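# Assemble two nebuliser sets and place them in tray

## Task

Build two complete nebuliser sets and leave both lying in the square tray. In each set, the T-piece's middle socket is fitted over the wide cone of the cup, a mouthpiece sits in one end socket of the T-piece, a corrugated tube is on the T-piece's cone, and an oxygen tube is on the cup's narrow stem. Every joint must be pushed fully home, and both sets must stay assembled in the tray once the robot lets go.

## Robot and tools

Robot: two six-joint arms, left_arm and right_arm, each ending in a two-finger gripper. Joints from base outward: waist, shoulder, elbow (straight at 0, range -2.792 to 2.792 rad), forearm roll, wrist pitch, wrist roll; the others range -6.283 to 6.283 rad. Calibrated bases in the scene frame: left_arm at (-0.034, +0.543, 0) m, quat_wxyz (+1.000, 0, 0, +0.030); right_arm at (-0.007, -0.502, 0) m, quat_wxyz (+1.000, 0, 0, +0.016). A camera stand sits behind the arms.

Frames: the scene frame has its origin at table height midway between the nominal bases, +z up, +x out over the table, and left_arm on the +y side (image left/right may differ). Reported hand positions, orientations and velocities are in each arm's own base frame and can be off by a few cm. Motion offsets are along the axes of that arm's current Hand target. Gripper axes: fingers point along +z and close along x. end_effector_position is the point between the pads; fingertips extend 17.5 mm further. A block up to 12 cm long sticks out from the last joint toward the gripper's -y side and rotates with it.

A command row is 18 numbers: left_arm dx, dy, dz, rx, ry, rz, left gripper position, force_limit, speed, then the same nine for right_arm. Both arms are always in one row. The six pose numbers are an offset (not a pose) from that arm's Hand target at the start of the call, in its own axes; 1.0 equals 0.6 m of travel or 180 degrees, and rx, ry, rz form one rotation vector. All six at 0 means no new request for that arm. Gripper numbers are absolute, each in [-1, 1]: position +1 is 50 mm open, about -0.65 pads touch, -1 means close until stopped; force_limit maps -1/0/+1 to about 20/102/185 N per pad; speed maps -1/0/+1 to 20/85/150 mm/s. Both start at +1. A 0 is a real command, so resend a gripper's current numbers to leave it alone; force_limit and speed only apply after position changes by at least 0.01.

execute_actions(actions, cameras): actions is a list of actions; each action has up to 15 rows, one per 1/30 s step, every row counted from the same start pose; a short action holds its last row to step 15. An empty list returns images and the full status. cameras lists camera names, ["all"], or [].

move(target, speed, blend, stop_force, zero, blocking, cameras): drives grippers in straight lines toward targets given as one 18-number row or a list of up to 15 rows; every row is an offset from the Hand targets at the start, not from the previous row. speed is m/s (0.002 to 2, default 0.25; turn rate twice that in rad/s), one value or one per target. blend (m) rounds corners in a list; 0 stops at each. stop_force (10 to 80 N, both arms) ends an arm's path when push against its travel rises that much; use it slowly with small values, keep finger numbers the same in every row, and omit it when backing away from a contact or turning the gripper. zero (default true) re-zeroes the force before the move. blocking=false returns early (not with stop_force). Paths do not avoid obstacles or the other arm; moves over 10 s are cut short. The result adds a move: line, e.g. done, off_target, moving, held, fault, plus limits such as paced or held.

wait(seconds 0 to 3600) lets time run; stop brakes a running move; zoom_image(camera, region [x0, y0, x1, y1], at most 504x504) enlarges part of a latest image; clear_fault(arm) clears a reported torque or force fault; finished_scene(scene) ends the current scene irreversibly. Cameras: cam_head_left, cam_head_right, cam_high, cam_low, cam_left_wrist, cam_right_wrist, all 672x504.

Results: Hand target is the last commanded pose after clipping; the gripper may settle short of it, so send the remaining gap as an offset. Orientation commands are clipped to 32 degrees from the measured one per step. object_status: 0 moving, 1 blocked while opening, 2 blocked while closing (a grip), 3 reached position or pads met (likely empty). Opening in mm is about (250 - position_measured) x 0.202. Velocities are omitted while joints read within noise. Joint torques, External joint torques and Flange force (in gripper axes, includes held weight, noisy) show contact; no reading means no estimate. Also watch MOTOR HOT, FAULT and OVER-TEMPERATURE lines.

Cautions: the arms are stiff, so a target even slightly beyond a firm contact can fault; contact torque limits are 309 (waist, shoulder), 145 (elbow), 40.9 N m (wrist joints), and 144 N of outside force causes a force fault; after a force fault caused by a grip, release first. Too fast a tool triggers a speed fault. Avoid paths near an arm's own base or with the wrist near the first joint axis, which can whip the arm round. The clearance check does not always prevent arm-to-arm contact; never close a gripper on the other arm's fingers. Do not drop parts, release moving parts, slam, push very hard, or let anything fall or leave it off the table. Stretched arms and held loads heat motors. Loose objects may occasionally be nudged by outside pushes. The scene runs on while you think.

Each tool is called after "Call:" as name(argument=value, ...) on one line, values as JSON.

## Session

Call:
execute_actions(actions=[])

Scene clock: 0.00 s.
left_arm: end_effector_position=(+0.9892, -0.3148, +0.2580) position_measured=2 object_status=3 end_effector_quat_wxyz=(+0.443, -0.285, +0.835, +0.155) | right_arm: end_effector_position=(+0.5744, +0.0469, +0.3779) position_measured=3 object_status=3 end_effector_quat_wxyz=(+0.082, +0.074, +0.964, -0.242)
Joint positions: left_arm=[-0.563 0.708 1.236 1.078 1.089 3.005] | right_arm=[0.272 0.046 1.781 -0.531 1.36 -1.019]
Joint velocities: within noise
Joint torques (N m): no reading
External joint torques (N m): no reading
Flange force (N): no reading
Hand target: left_arm +0.9892, -0.3148, +0.2580; +0.443, -0.285, +0.835, +0.155 | right_arm +0.5744, +0.0469, +0.3779; +0.082, +0.074, +0.964, -0.242
Tool commands: left_gripper/position=+1.0 left_gripper/force_limit=+1.0 left_gripper/speed=+1.0 right_gripper/position=+1.0 right_gripper/force_limit=+1.0 right_gripper/speed=+1.0

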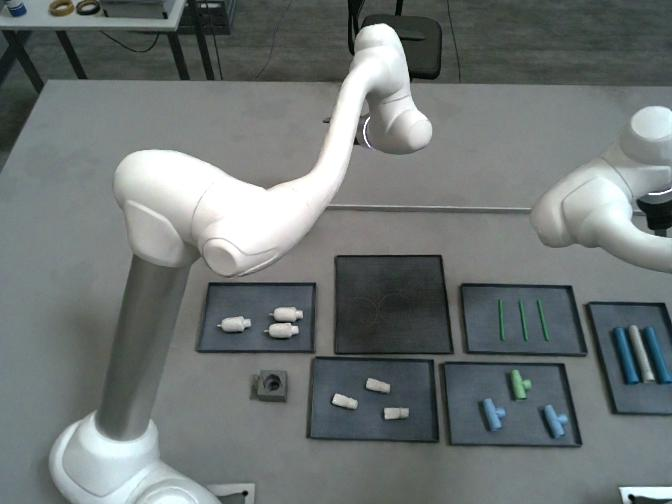

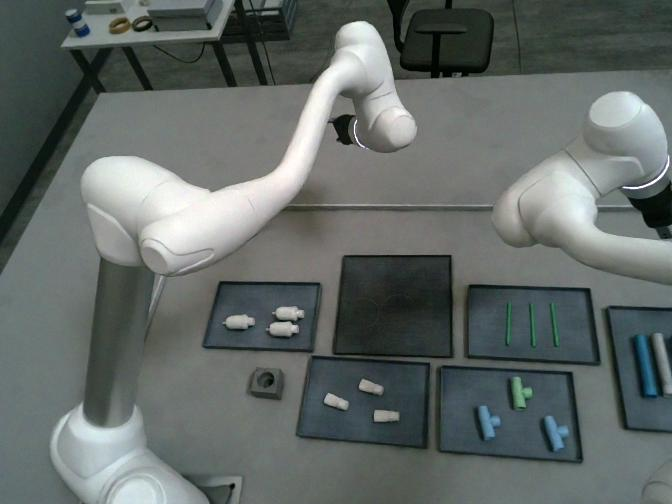

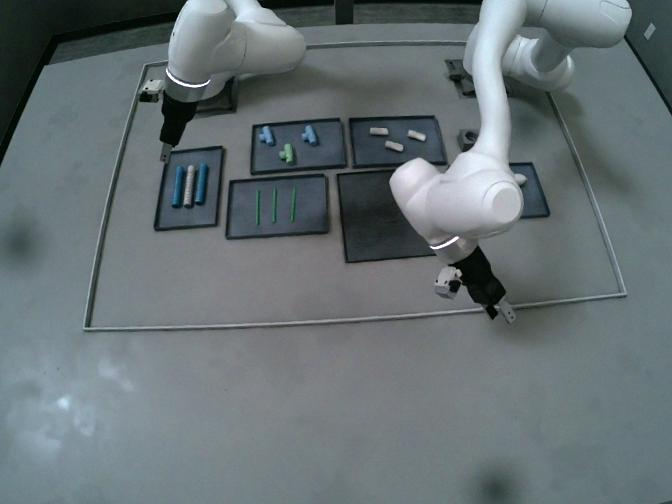

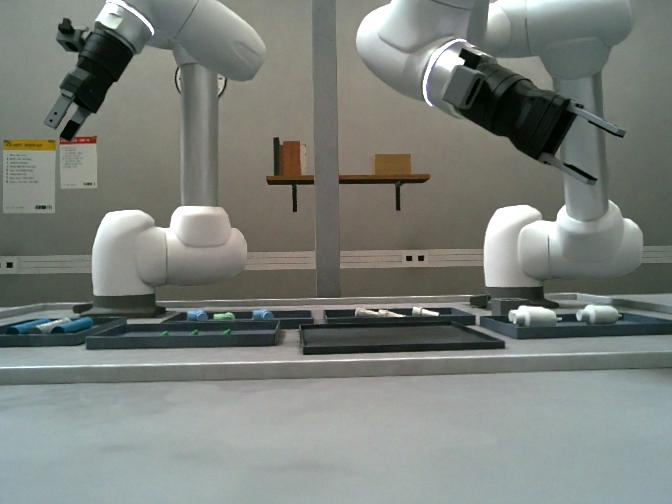

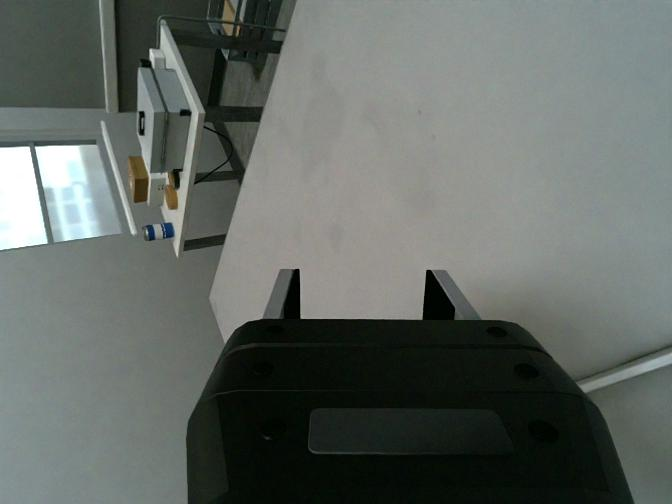

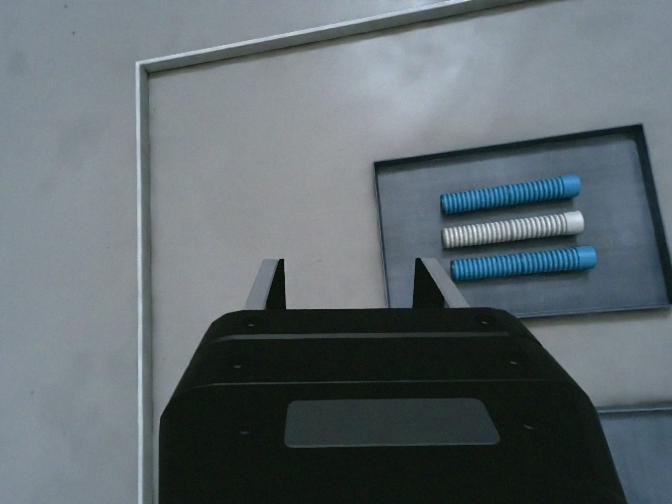

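Call:
zoom_image(camera="cam_head_left", region=[190, 270, 340, 410])

Call:
zoom_image(camera="cam_head_left", region=[300, 350, 440, 450])

Call:
zoom_image(camera="cam_head_left", region=[440, 350, 600, 450])

Call:
zoom_image(camera="cam_head_left", region=[450, 270, 672, 420])

Call:
zoom_image(camera="cam_right_wrist", region=[370, 120, 672, 320])

Call:
zoom_image(camera="cam_high", region=[140, 100, 340, 250])

Call:
zoom_image(camera="cam_high", region=[330, 100, 570, 280])

Call:
zoom_image(camera="cam_low", region=[300, 280, 672, 380])

Scaled by 3.360 from the camera's image (finer frame: 960x720).

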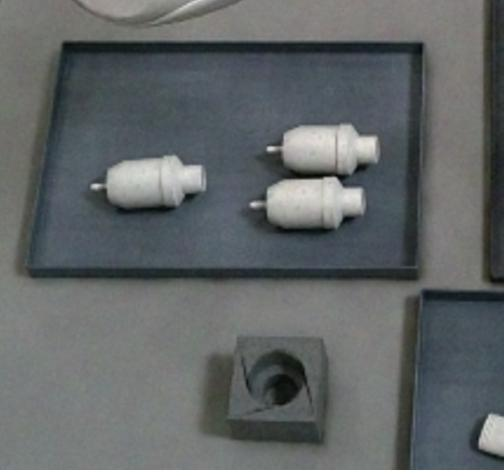

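Scaled by 3.600 from the camera's image (finer frame: 960x720).

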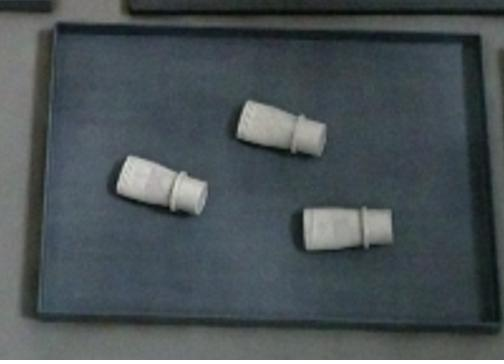

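Scaled by 3.150 from the camera's image (finer frame: 960x720).

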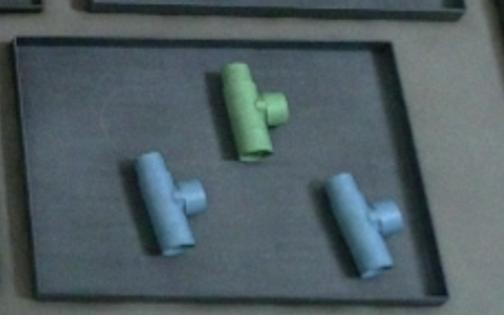

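Scaled by 2.270 from the camera's image (finer frame: 960x720).

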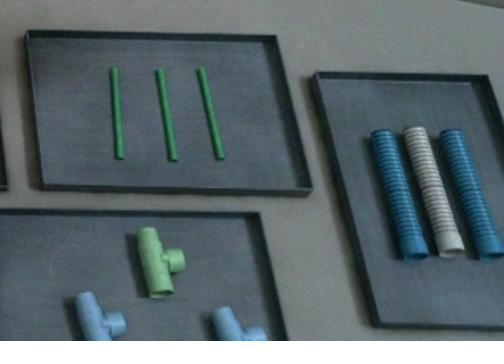

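Scaled by 1.669 from the camera's image (finer frame: 960x720).

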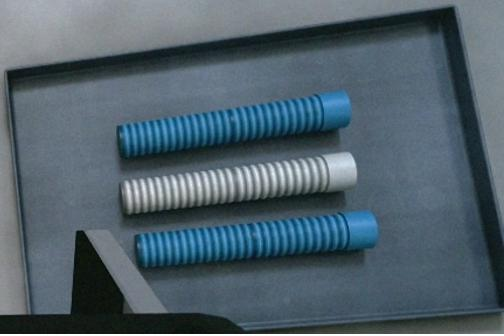

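Scaled by 2.520 from the camera's image (finer frame: 960x720).

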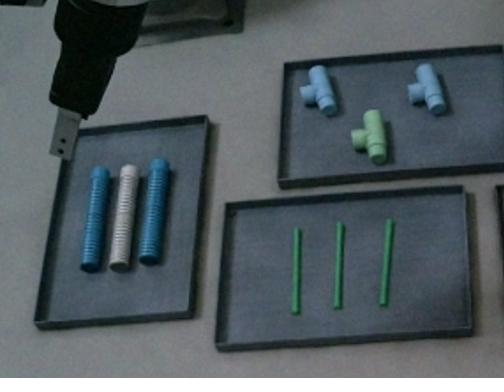

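Scaled by 2.100 from the camera's image (finer frame: 960x720).

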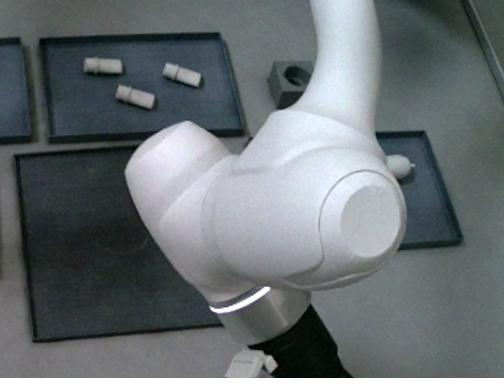

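Scaled by 1.355 from the camera's image (finer frame: 960x720).

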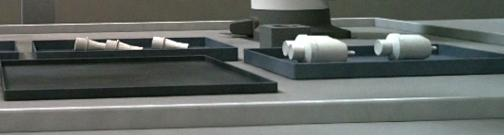

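Call:
move(target=[0.2458,0.6755,-0.7823,0.1136,0.296,0.2097,1,1,1,0.347,0.04,-0.179,-0.155,0.0554,-0.0378,1,1,1], speed=0.4, cameras=["all"])

Scene clock: 36.87 s.
left_arm: end_effector_position=(+0.3686, -0.2853, +0.4003) position_measured=2 object_status=3 end_effector_quat_wxyz=(+0.001, +0.030, +1.000, +0.000) | right_arm: end_effector_position=(+0.3626, +0.1409, +0.4197) position_measured=3 object_status=3 end_effector_quat_wxyz=(+0.000, +0.016, +1.000, -0.001)
Joint positions: left_arm=[-0.734 -0.144 1.85 0.002 1.435 4.038] | right_arm=[0.283 -0.278 1.918 -0.001 1.502 -1.256]
Joint torques (N m): left_arm=[1.75 -29.4 -43.34 4.46 -0.46 -0.11] | right_arm=[-2.18 -12.67 -42.28 4.06 0.17 0.05]
External joint torques (N m): left_arm=[-1.88 1.85 0.42 -0.21 0.4 0.11] | right_arm=[1.93 -1.33 -1.36 0.23 -0.17 -0.05]
Flange force (N): left_arm=[0.4 -4.3 0.4] | right_arm=[2.0 4.4 -2.2]
Hand target: left_arm +0.3686, -0.2853, +0.4004; +0.001, +0.030, +1.000, +0.000 | right_arm +0.3626, +0.1409, +0.4198; +0.000, +0.016, +1.000, -0.001
Off the commanded pose: left_arm 0.000 m, 0 deg | right_arm 0.000 m, 0 deg.
move: done

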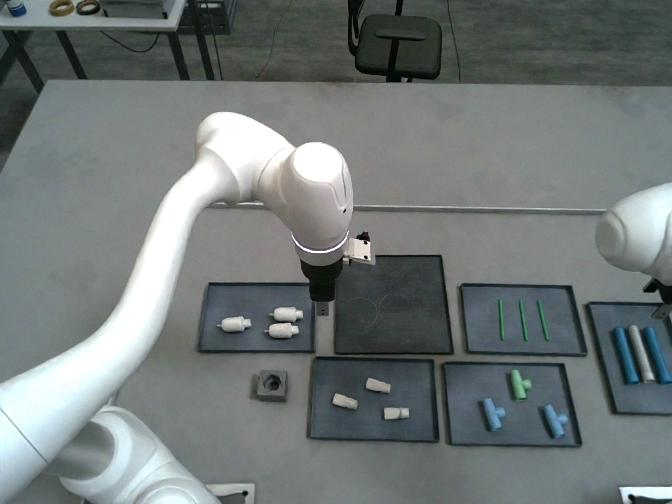

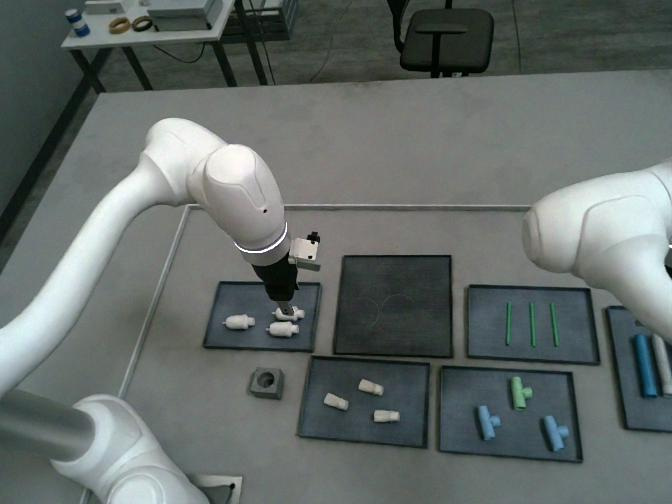

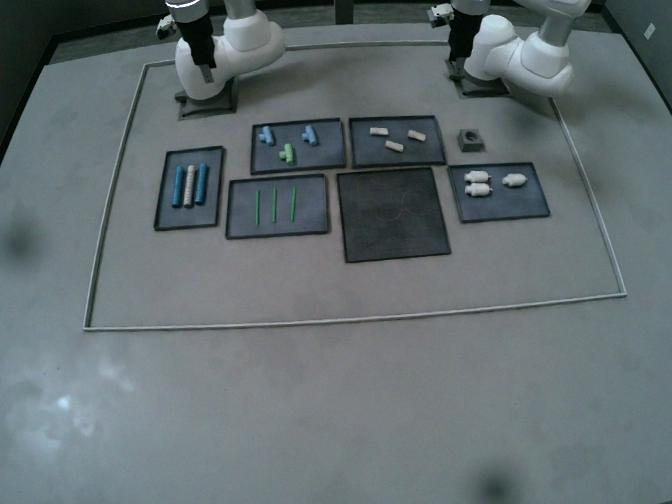

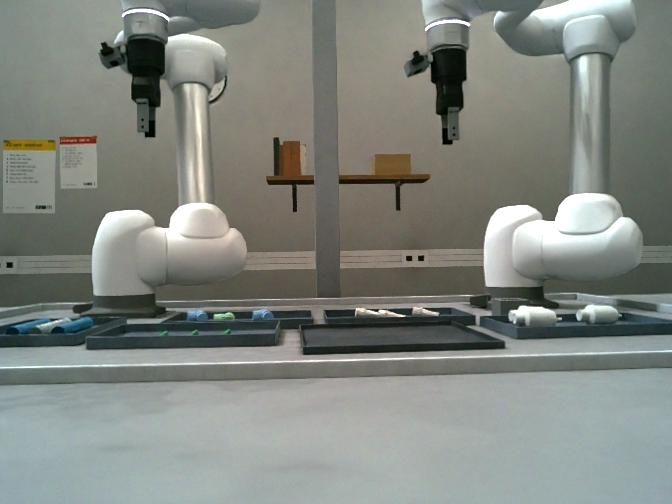

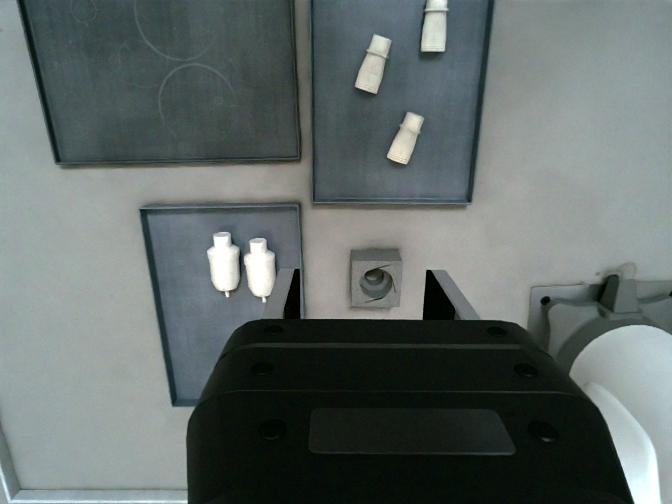

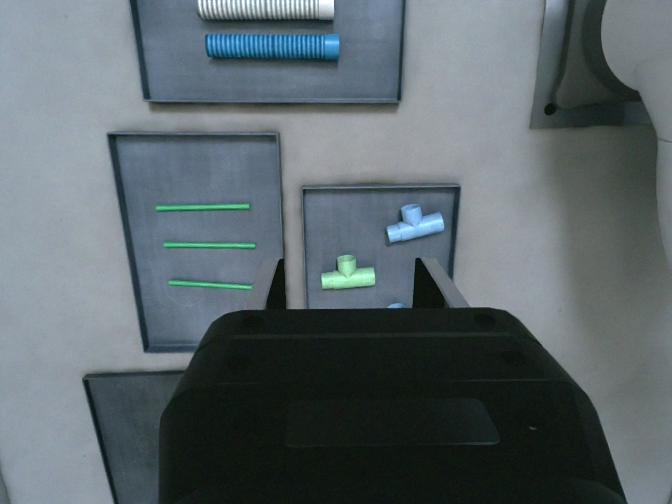

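Call:
move(target=[0,0,0.25,0,0,0,1,1,1,0,0,0.25,0,0,0,1,1,1], speed=0.3, cameras=["cam_left_wrist","cam_right_wrist"])

Call:
move(target=[0,0.1667,0,0,0,0,1,1,1,0,0.1667,0,0,0,0,1,1,1], speed=0.3, cameras=["cam_left_wrist","cam_right_wrist"])

Scene clock: 50.77 s.
left_arm: end_effector_position=(+0.3688, -0.2852, +0.2504) position_measured=2 object_status=3 end_effector_quat_wxyz=(+0.001, +0.030, +1.000, +0.000) | right_arm: end_effector_position=(+0.3626, +0.1407, +0.2698) position_measured=3 object_status=3 end_effector_quat_wxyz=(+0.000, +0.016, +1.000, +0.000)
Joint positions: left_arm=[-0.733 -0.072 2.067 0.002 1.146 4.038] | right_arm=[0.282 -0.22 2.152 -0.001 1.21 -1.256]
Joint torques (N m): left_arm=[1.81 -33.47 -40.11 4.16 -0.48 -0.12] | right_arm=[-2.06 -15.85 -39.54 3.84 0.19 0.01]
External joint torques (N m): left_arm=[-1.9 1.92 0.67 -0.25 0.43 0.12] | right_arm=[1.96 -1.79 -1.42 0.2 -0.18 -0.01]
Flange force (N): left_arm=[0.6 -4.2 1.4] | right_arm=[2.7 4.3 -2.8]
Hand target: left_arm +0.3688, -0.2852, +0.2504; +0.001, +0.030, +1.000, +0.000 | right_arm +0.3626, +0.1407, +0.2698; +0.000, +0.016, +1.000, -0.001
Off the commanded pose: left_arm 0.000 m, 0 deg | right_arm 0.000 m, 0 deg.
move: done

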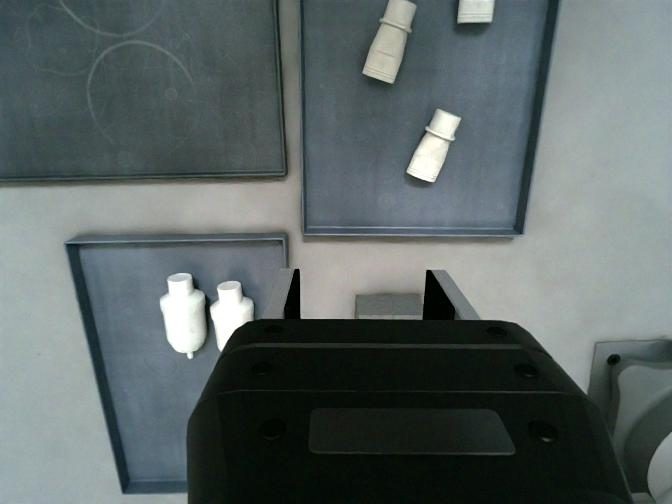

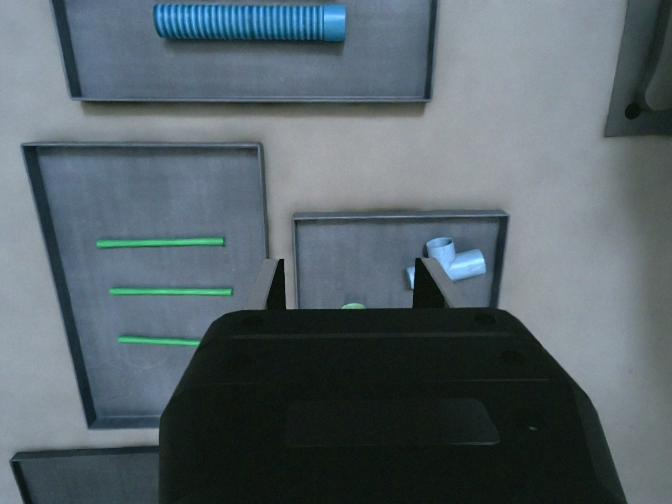

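Scene clock: 51.57 s.
left_arm: end_effector_position=(+0.3747, -0.1853, +0.2504) position_measured=2 object_status=3 end_effector_quat_wxyz=(+0.001, +0.030, +1.000, +0.000) | right_arm: end_effector_position=(+0.3659, +0.2407, +0.2697) position_measured=3 object_status=3 end_effector_quat_wxyz=(+0.000, +0.016, +1.000, +0.000)
Joint positions: left_arm=[-0.543 -0.155 2.138 0.002 1.157 4.229] | right_arm=[0.504 -0.134 2.083 -0.001 1.192 -1.034]
Joint torques (N m): left_arm=[1.76 -25.04 -39.92 4.13 -0.47 -0.15] | right_arm=[-2.42 -24.84 -39.31 3.81 0.2 0.04]
External joint torques (N m): left_arm=[-1.9 1.95 0.15 -0.2 0.42 0.15] | right_arm=[2.4 -1.95 -1.45 0.22 -0.18 -0.04]
Flange force (N): left_arm=[-0.9 -4.9 0.8] | right_arm=[3.7 4.0 -2.9]
Hand target: left_arm +0.3748, -0.1853, +0.2505; +0.001, +0.030, +1.000, +0.000 | right_arm +0.3659, +0.2407, +0.2696; +0.000, +0.016, +1.000, -0.001
Off the commanded pose: left_arm 0.000 m, 0 deg | right_arm 0.000 m, 0 deg.
move: done

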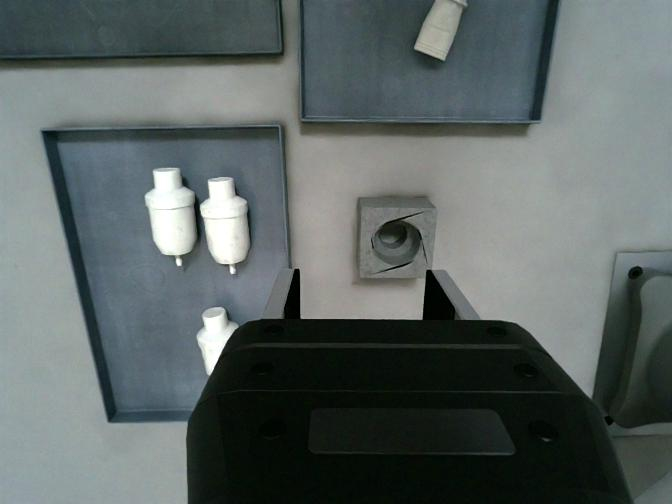

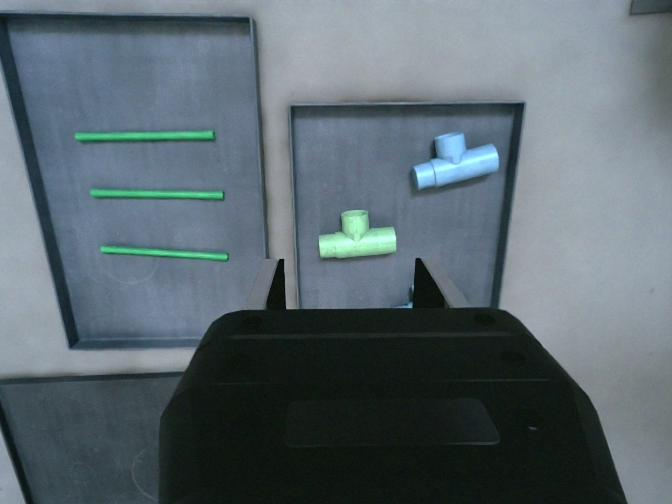

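Call:
move(target=[-0.2117,0.2217,0.083,0,0,0,1,1,1,0.208,-0.017,0.117,0,0,-0.577,1,1,1], speed=0.3, cameras=["cam_left_wrist","cam_right_wrist","cam_low"])

Scene clock: 159.40 s.
left_arm: end_effector_position=(+0.5096, -0.0601, +0.2010) position_measured=2 object_status=3 end_effector_quat_wxyz=(+0.001, +0.030, +1.000, +0.000) | right_arm: end_effector_position=(+0.2408, +0.2345, +0.1994) position_measured=3 object_status=3 end_effector_quat_wxyz=(+0.000, +0.777, -0.629, +0.000)
Joint positions: left_arm=[-0.185 0.045 2.051 0.001 1.044 4.586] | right_arm=[0.67 -0.26 2.318 -0.001 1.084 -2.68]
Joint torques (N m): left_arm=[1.61 -44.29 -37.81 3.93 -0.43 -0.18] | right_arm=[-1.56 -9.71 -37.59 3.64 0.11 -0.04]
External joint torques (N m): left_arm=[-1.59 2.48 0.52 -0.25 0.41 0.18] | right_arm=[1.47 -1.59 -1.2 0.2 -0.18 0.04]
Flange force (N): left_arm=[-2.7 -2.9 2.0] | right_arm=[-3.3 3.2 -2.8]
Hand target: left_arm +0.5096, -0.0601, +0.2010; +0.001, +0.030, +1.000, +0.000 | right_arm +0.2408, +0.2345, +0.1994; +0.000, +0.777, -0.629, +0.000
Off the commanded pose: left_arm 0.000 m, 0 deg | right_arm 0.000 m, 0 deg.
move: done
Images, in order (width x height): cam_low 672x504, cam_left_wrist 672x504, cam_right_wrist 672x504.

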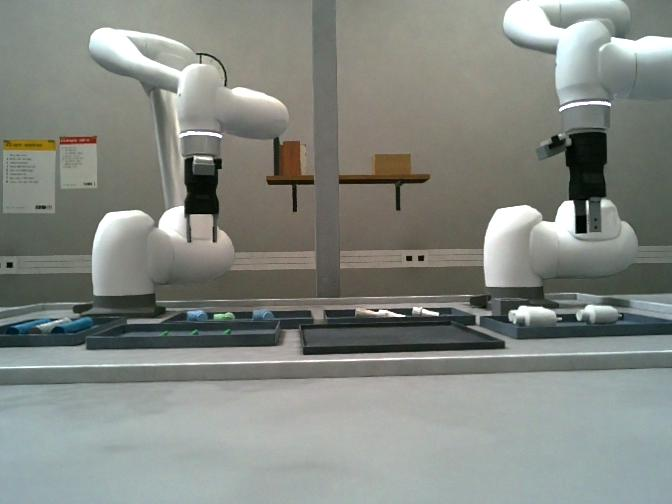

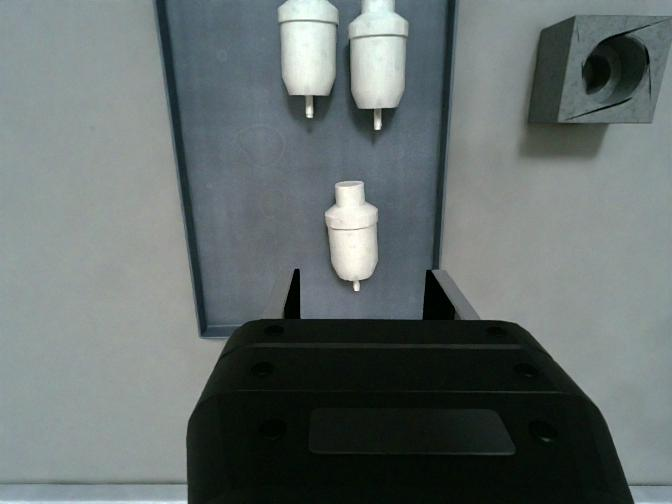

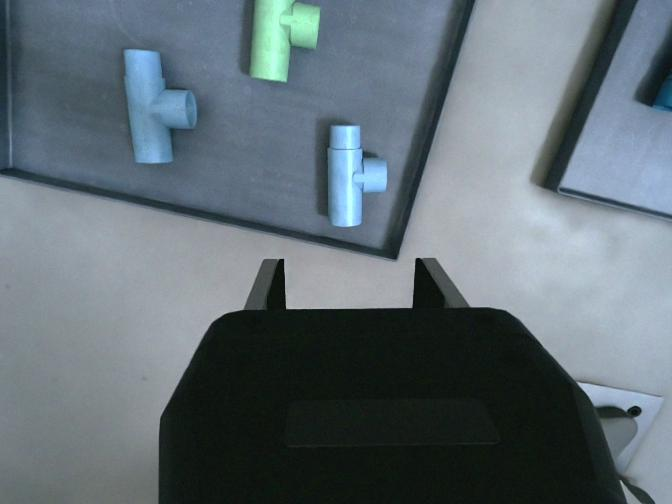

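Call:
move(target=[0.003,0.0717,0.16,0,0,-0.022,1,1,1,0.003,0.024,0.2167,0,0,0,1,1,1], speed=0.25)

Call:
move(target=[0,0,0.06,0.194,0,0,1,1,1,0,0,0,0,0,0,1,1,1], speed=0.25, cameras=["cam_left_wrist","cam_right_wrist","cam_low"])

Scene clock: 176.67 s.
left_arm: end_effector_position=(+0.5105, -0.0169, +0.1050) position_measured=2 object_status=3 end_effector_quat_wxyz=(+0.001, -0.005, +1.000, +0.000) | right_arm: end_effector_position=(+0.2271, +0.2296, +0.0694) position_measured=3 object_status=3 end_effector_quat_wxyz=(+0.000, +0.777, -0.629, +0.000)
Joint positions: left_arm=[-0.101 0.146 2.149 0.001 0.845 4.601] | right_arm=[0.685 -0.095 2.489 -0.001 0.749 -2.665]
Joint torques (N m): left_arm=[1.48 -50.58 -33.01 3.49 -0.43 -0.14] | right_arm=[-1.99 -18.22 -29.1 2.88 0.07 0.01]
External joint torques (N m): left_arm=[-1.67 3 0.55 -0.29 0.41 0.14] | right_arm=[1.79 -1.17 -0.76 0.08 -0.13 -0.01]
Flange force (N): left_arm=[-3.2 -3.1 3.4] | right_arm=[-4.4 3.3 -2.6]
Hand target: left_arm +0.5105, -0.0170, +0.1050; +0.001, -0.005, +1.000, +0.000 | right_arm +0.2271, +0.2296, +0.0694; +0.000, +0.777, -0.629, +0.000
Off the commanded pose: left_arm 0.000 m, 0 deg | right_arm 0.000 m, 0 deg.
move: done

Scene clock: 178.30 s.
left_arm: end_effector_position=(+0.5106, -0.0169, +0.0690) position_measured=2 object_status=3 end_effector_quat_wxyz=(+0.002, -0.004, +0.954, -0.300) | right_arm: end_effector_position=(+0.2271, +0.2296, +0.0694) position_measured=3 object_status=3 end_effector_quat_wxyz=(+0.000, +0.777, -0.629, +0.000)
Joint positions: left_arm=[0.22 0.297 2.174 -0.748 0.965 5.454] | right_arm=[0.685 -0.095 2.489 -0.001 0.748 -2.665]
Joint torques (N m): left_arm=[1.8 -57.4 -24.27 1.26 0.74 -0.14] | right_arm=[-2.35 -18.02 -28.99 2.75 0.13 0.09]
External joint torques (N m): left_arm=[-1.91 2.35 -0.08 -0.36 0.42 0.15] | right_arm=[2.21 -1.42 -0.77 0.2 -0.19 -0.09]
Flange force (N): left_arm=[-3.6 -0.1 4.3] | right_arm=[-5.1 4.1 -3.0]
Hand target: left_arm +0.5106, -0.0169, +0.0690; +0.002, -0.004, +0.954, -0.300 | right_arm +0.2271, +0.2296, +0.0694; +0.000, +0.777, -0.629, +0.000
Off the commanded pose: left_arm 0.000 m, 0 deg | right_arm 0.000 m, 0 deg.
move: done
Images, in order (width x height): cam_low 672x504, cam_left_wrist 672x504, cam_right_wrist 672x504.

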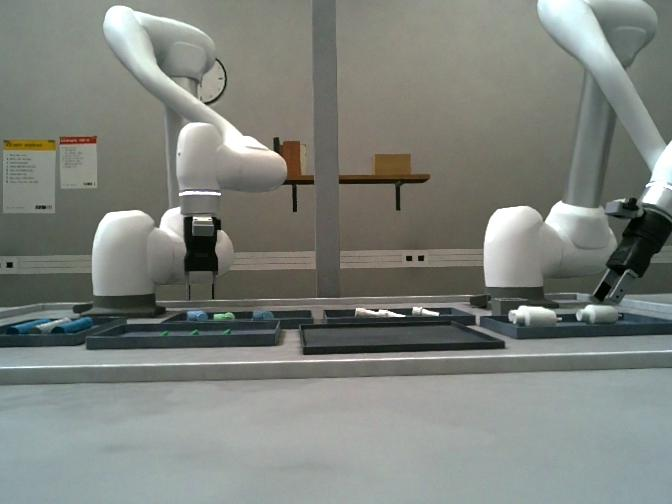

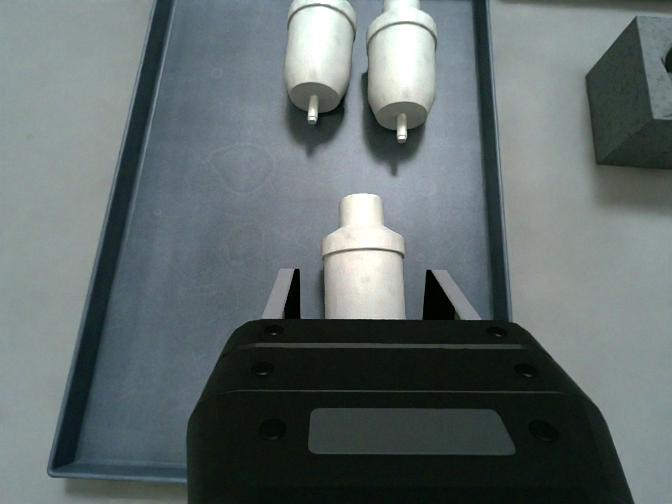

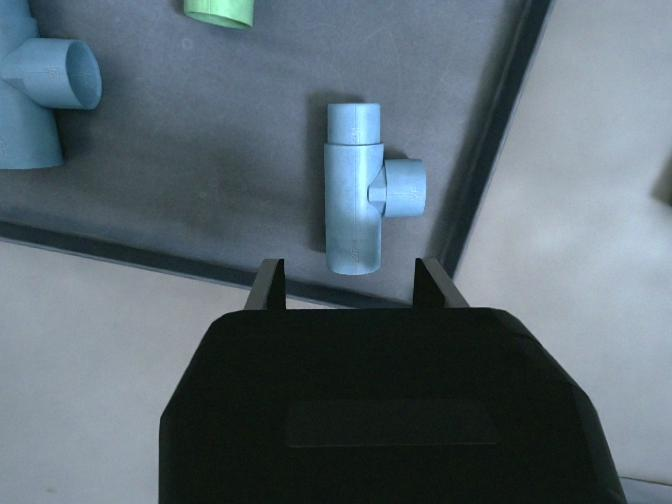

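Call:
move(target=[0,0.0229,0.0327,0,0,0,1,1,1,0.0025,-0.0125,0.055,0,0,0,1,1,1], speed=0.15)

Call:
move(target=[0,0.0258,0.0369,0,0,0,1,1,1,0,0,0.036,0,0,0,1,1,1], speed=0.015, stop_force=10, cameras=["cam_left_wrist","cam_right_wrist","cam_low"])

Scene clock: 189.50 s.
left_arm: end_effector_position=(+0.5106, -0.0169, +0.0451) position_measured=2 object_status=3 end_effector_quat_wxyz=(+0.002, -0.004, +0.954, -0.300) | right_arm: end_effector_position=(+0.2348, +0.2296, +0.0364) position_measured=3 object_status=3 end_effector_quat_wxyz=(+0.000, +0.777, -0.629, +0.000)
Joint positions: left_arm=[0.22 0.335 2.186 -0.773 0.929 5.496] | right_arm=[0.67 -0.018 2.511 -0.002 0.649 -2.68]
Joint torques (N m): left_arm=[1.46 -59.7 -22.42 1.17 0.84 -0.16] | right_arm=[-2.07 -22.87 -25.79 2.45 0.08 0.05]
External joint torques (N m): left_arm=[-1.49 3.04 0.12 -0.36 0.38 0.16] | right_arm=[1.96 -1.53 -0.71 0.18 -0.14 -0.05]
Flange force (N): left_arm=[-3.7 1.4 5.2] | right_arm=[-4.5 3.8 -3.5]
Hand target: left_arm +0.5106, -0.0169, +0.0450; +0.002, -0.004, +0.954, -0.300 | right_arm +0.2348, +0.2297, +0.0364; +0.000, +0.777, -0.629, +0.000
Off the commanded pose: left_arm 0.000 m, 0 deg | right_arm 0.000 m, 0 deg.
move: done

Scene clock: 191.47 s.
left_arm: end_effector_position=(+0.5107, -0.0169, +0.0243) position_measured=2 object_status=3 end_effector_quat_wxyz=(+0.002, -0.004, +0.954, -0.300) | right_arm: end_effector_position=(+0.2348, +0.2296, +0.0202) position_measured=3 object_status=3 end_effector_quat_wxyz=(+0.000, +0.777, -0.629, +0.000)
Joint positions: left_arm=[0.22 0.369 2.195 -0.796 0.899 5.534] | right_arm=[0.67 0.019 2.524 -0.002 0.6 -2.68]
Joint torques (N m): left_arm=[-1.09 -46.18 -15 2.3 -2.93 -0.17] | right_arm=[-2.46 2.52 -10.19 2.24 -5.77 0.05]
External joint torques (N m): left_arm=[0.83 -12.07 -5.71 -1.6 4.2 0.17] | right_arm=[2.57 -29.42 -14.46 0.21 5.72 -0.05]
Flange force (N): left_arm=[1.5 -12.6 -23.1] | right_arm=[5.2 22.4 -96.7]
Hand target: left_arm +0.5107, -0.0169, +0.0243; +0.002, -0.004, +0.954, -0.300 (not the last commanded pose) | right_arm +0.2348, +0.2297, +0.0202; +0.000, +0.777, -0.629, +0.000 (not the last commanded pose)
Off the commanded pose: left_arm 0.006 m, 0 deg | right_arm 0.005 m, 0 deg.
move: contact (left_arm, right_arm)
Images, in order (width x height): cam_low 672x504, cam_left_wrist 672x504, cam_right_wrist 672x504.

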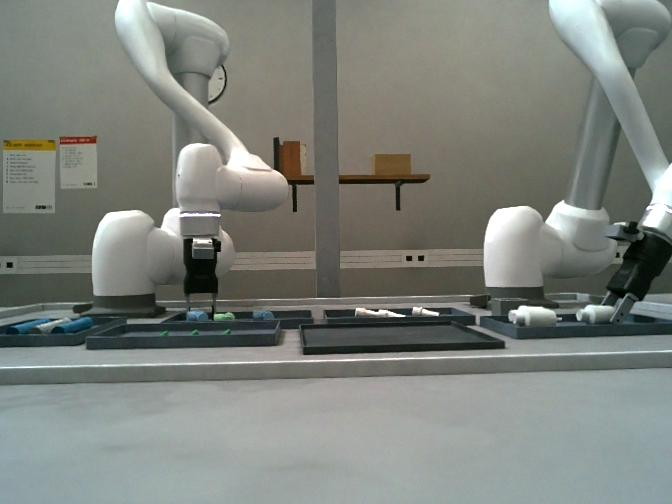

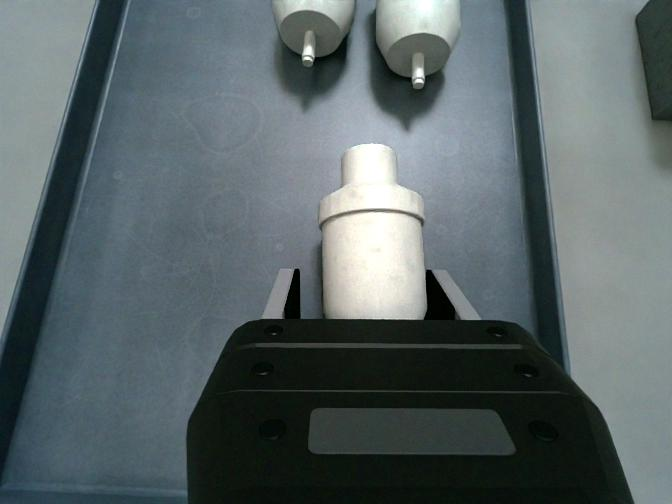

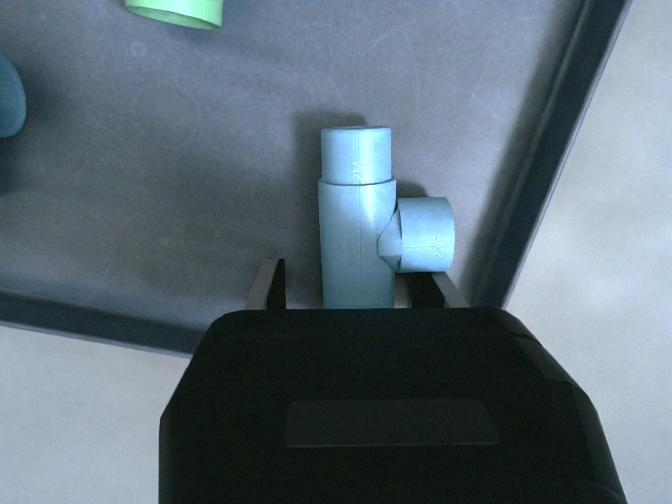

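Call:
move(target=[0.0075,-0.0029,-0.0041,0,0,0,1,-0.4,-0.5,0,0.0033,-0.006,0,0,0,1,-0.4,-0.5], speed=0.05)

Call:
execute_actions(actions=[[[0,0,0,0,0,0,-1,-0.4,-0.5,0,0,0,0,0,0,-1,-0.4,-0.5]],[[0,0,0,0,0,0,-1,-0.4,-0.5,0,0,0,0,0,0,-1,-0.4,-0.5]],[[0,0,0,0,0,0,-1,-0.4,-0.5,0,0,0,0,0,0,-1,-0.4,-0.5]]], cameras=["cam_left_wrist","cam_right_wrist"])

Scene clock: 199.23 s.
left_arm: end_effector_position=(+0.5062, -0.0169, +0.0273) position_measured=2 object_status=3 end_effector_quat_wxyz=(+0.002, -0.004, +0.954, -0.300) | right_arm: end_effector_position=(+0.2327, +0.2292, +0.0237) position_measured=3 object_status=3 end_effector_quat_wxyz=(+0.000, +0.777, -0.629, +0.000)
Joint positions: left_arm=[0.222 0.359 2.202 -0.794 0.902 5.533] | right_arm=[0.673 0.008 2.524 -0.002 0.611 -2.677]
Joint torques (N m): left_arm=[1.59 -60.12 -20.93 1.1 0.85 -0.17] | right_arm=[-2.18 -24.33 -24.39 2.28 0.12 0]
External joint torques (N m): left_arm=[-1.8 2.48 0.1 -0.39 0.42 0.17] | right_arm=[2.08 -1.76 -0.73 0.21 -0.17 0]
Flange force (N): left_arm=[-3.1 0.4 5.1] | right_arm=[-4.9 4.2 -4.1]
Hand target: left_arm +0.5062, -0.0169, +0.0273; +0.002, -0.004, +0.954, -0.300 | right_arm +0.2328, +0.2293, +0.0238; +0.000, +0.777, -0.629, +0.000
Off the commanded pose: left_arm 0.000 m, 0 deg | right_arm 0.000 m, 0 deg.
move: done

Scene clock: 200.93 s.
left_arm: end_effector_position=(+0.5062, -0.0169, +0.0273) position_measured=68 object_status=2 end_effector_quat_wxyz=(+0.002, -0.004, +0.954, -0.300) | right_arm: end_effector_position=(+0.2328, +0.2293, +0.0238) position_measured=129 object_status=2 end_effector_quat_wxyz=(+0.000, +0.777, -0.629, +0.000)
Joint positions: left_arm=[0.222 0.359 2.202 -0.794 0.902 5.533] | right_arm=[0.673 0.008 2.524 -0.002 0.611 -2.677]
Joint torques (N m): left_arm=[1.55 -60.13 -20.91 1.14 0.87 -0.19] | right_arm=[-1.98 -24.43 -24.23 2.3 0.08 0.01]
External joint torques (N m): left_arm=[-1.6 2.42 0.1 -0.41 0.39 0.19] | right_arm=[1.89 -1.41 -0.93 0.2 -0.14 -0.01]
External joint torques at the end of the 1st action: left_arm=[-1.77 2.14 -0.12 -0.39 0.39 0.15] | right_arm=[2.12 -1.46 -0.78 0.2 -0.12 -0.01]
External joint torques at the end of the 2nd action: left_arm=[-1.65 2.17 0.05 -0.35 0.42 0.15] | right_arm=[2.11 -1.62 -0.73 0.21 -0.16 -0.02]
Flange force (N): left_arm=[-2.9 0.6 4.9] | right_arm=[-4.8 3.2 -3.5]
Flange force at the end of the 1st action (N): left_arm=[-3.1 0.0 4.5] | right_arm=[-5.2 3.8 -3.6]
Flange force at the end of the 2nd action (N): left_arm=[-2.8 0.2 4.4] | right_arm=[-5.0 4.1 -3.8]
Hand target: left_arm +0.5062, -0.0169, +0.0273; +0.002, -0.004, +0.954, -0.300 | right_arm +0.2328, +0.2293, +0.0238; +0.000, +0.777, -0.629, +0.000
Off the commanded pose: left_arm 0.000 m, 0 deg | right_arm 0.000 m, 0 deg.

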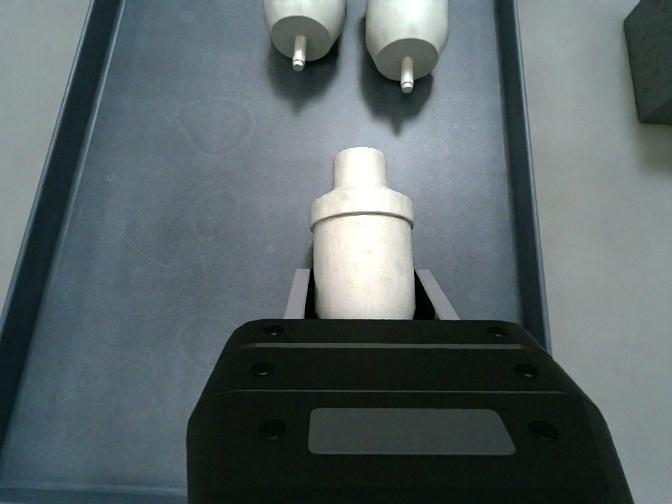

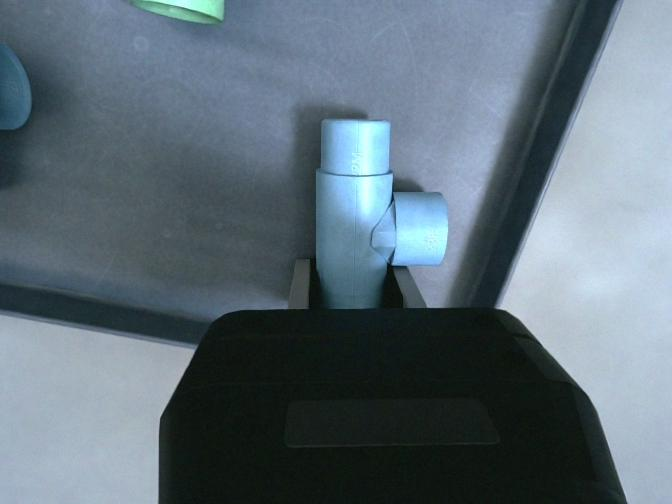

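Call:
move(target=[[0,-0.0574,-0.0819,0,0,0,-1,-0.4,-0.5,0,0,-0.1,0,0,0,-1,-0.4,-0.5],[0,-0.1148,-0.1638,0,0,0,-1,-0.4,-0.5,-0.2,-0.19,-0.25,0,0,0.5,-1,-0.4,-0.5],[0.233,-0.711,0.1115,0,0.01275,0.0182,-1,-0.4,-0.5,-0.4108,-0.3883,-0.328,0,0,-0.9228,-1,-0.4,-0.5]], speed=0.25, blend=0.02, cameras=["all"])

Scene clock: 226.13 s.
left_arm: end_effector_position=(+0.3698, -0.4064, +0.2162) position_measured=68 object_status=2 end_effector_quat_wxyz=(-0.008, +0.029, +0.954, -0.300) | right_arm: end_effector_position=(+0.4095, +0.5190, +0.2203) position_measured=129 object_status=2 end_effector_quat_wxyz=(+0.000, +0.719, +0.695, +0.000)
Joint positions: left_arm=[-0.642 -0.019 2.195 -0.767 0.759 4.647] | right_arm=[0.851 0.255 1.763 -0.001 1.124 0.884]
Joint torques (N m): left_arm=[1.68 -34.89 -35.32 1.66 -0.55 -0.17] | right_arm=[-2.1 -65.27 -38.26 3.76 0.21 0.01]
External joint torques (N m): left_arm=[-1.77 2.2 0.33 -0.29 0.42 0.17] | right_arm=[1.77 -1.16 -1.27 0.22 -0.18 -0.01]
Flange force (N): left_arm=[-1.0 -1.6 4.8] | right_arm=[2.2 -1.7 -1.9]
Hand target: left_arm +0.3697, -0.4064, +0.2162; -0.008, +0.029, +0.954, -0.300 | right_arm +0.4095, +0.5190, +0.2203; +0.000, +0.719, +0.695, +0.000
Off the commanded pose: left_arm 0.000 m, 0 deg | right_arm 0.000 m, 0 deg.
move: done

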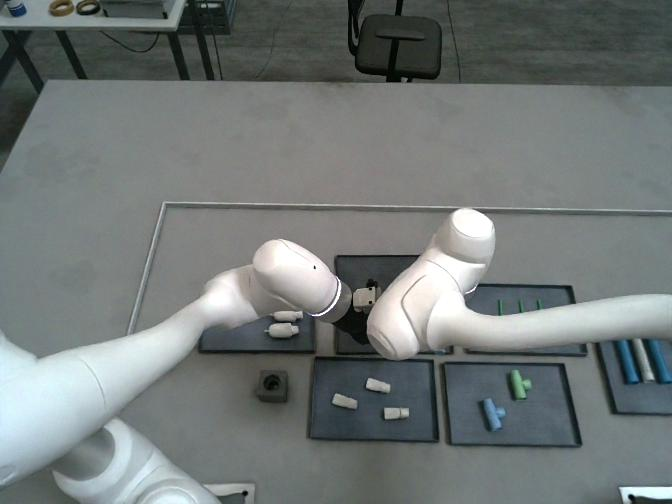

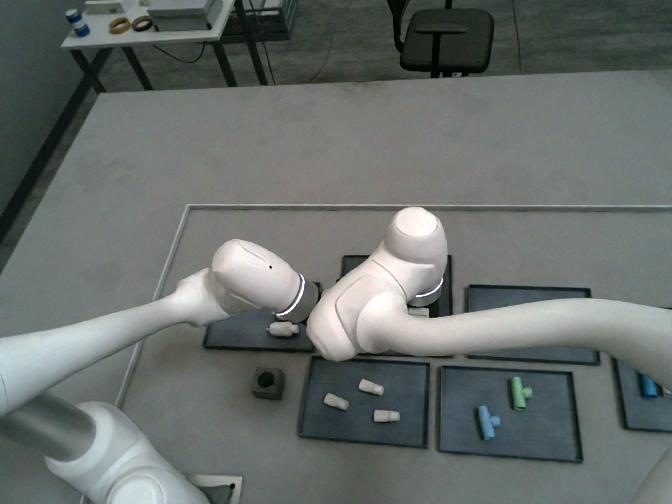

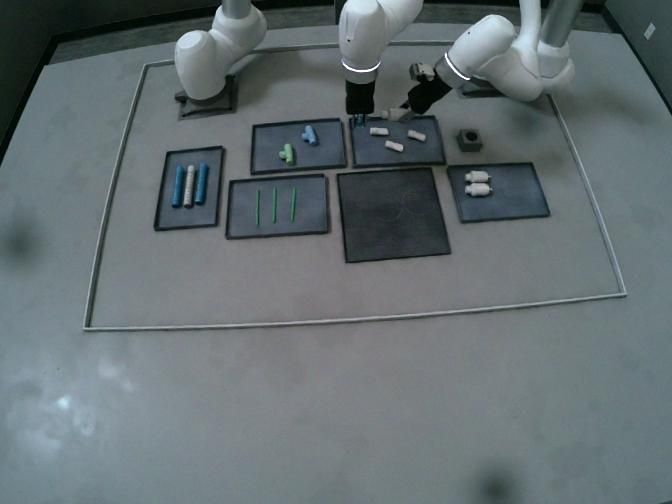

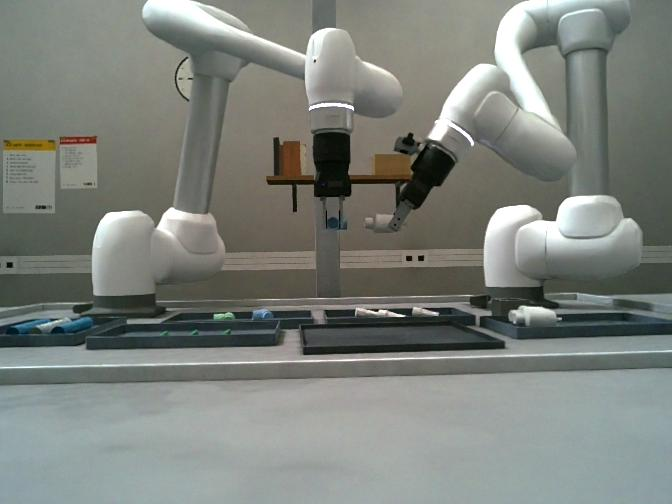

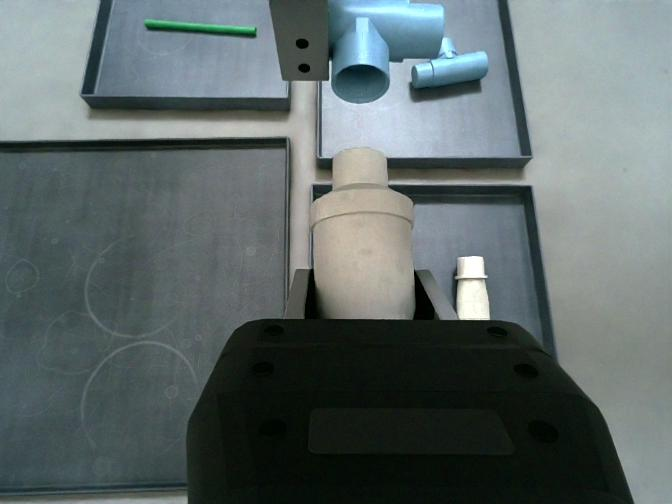

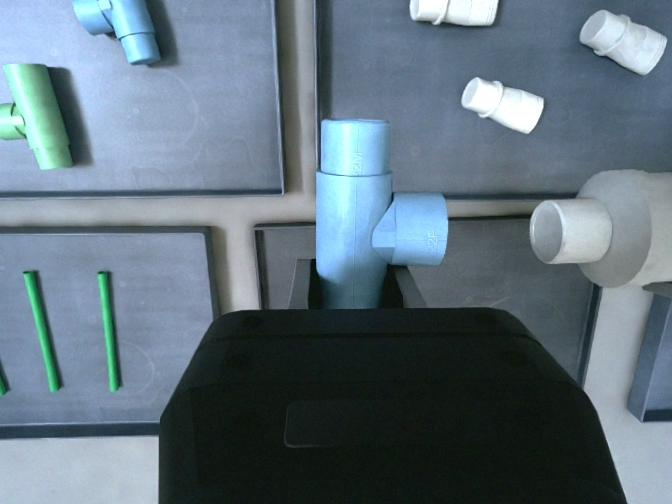

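Call:
zoom_image(camera="cam_low", region=[300, 190, 420, 250])

Call:
zoom_image(camera="cam_left_wrist", region=[260, 0, 460, 230])

Call:
zoom_image(camera="cam_right_wrist", region=[300, 100, 672, 310])

Scaled by 4.200 from the camera's image (finer frame: 960x720).

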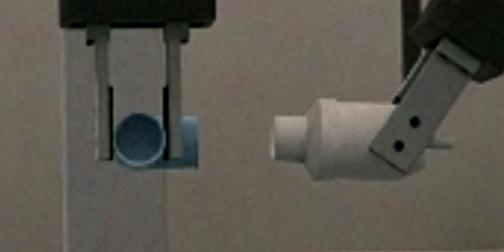

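Scaled by 2.191 from the camera's image (finer frame: 960x720).

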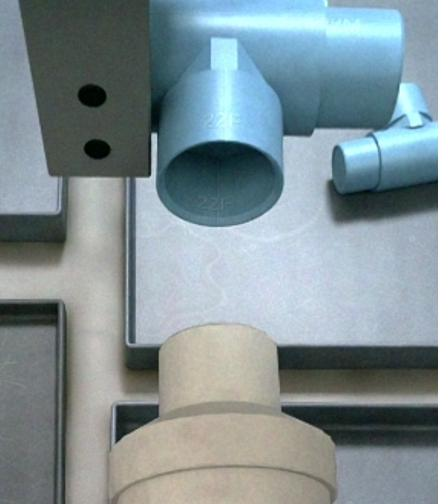

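Scaled by 1.355 from the camera's image (finer frame: 960x720).

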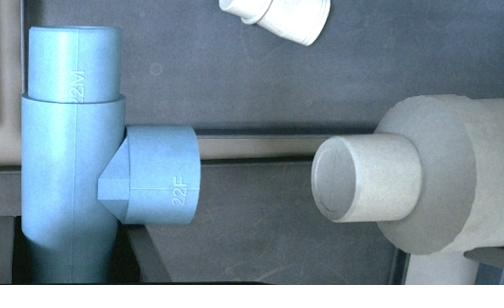

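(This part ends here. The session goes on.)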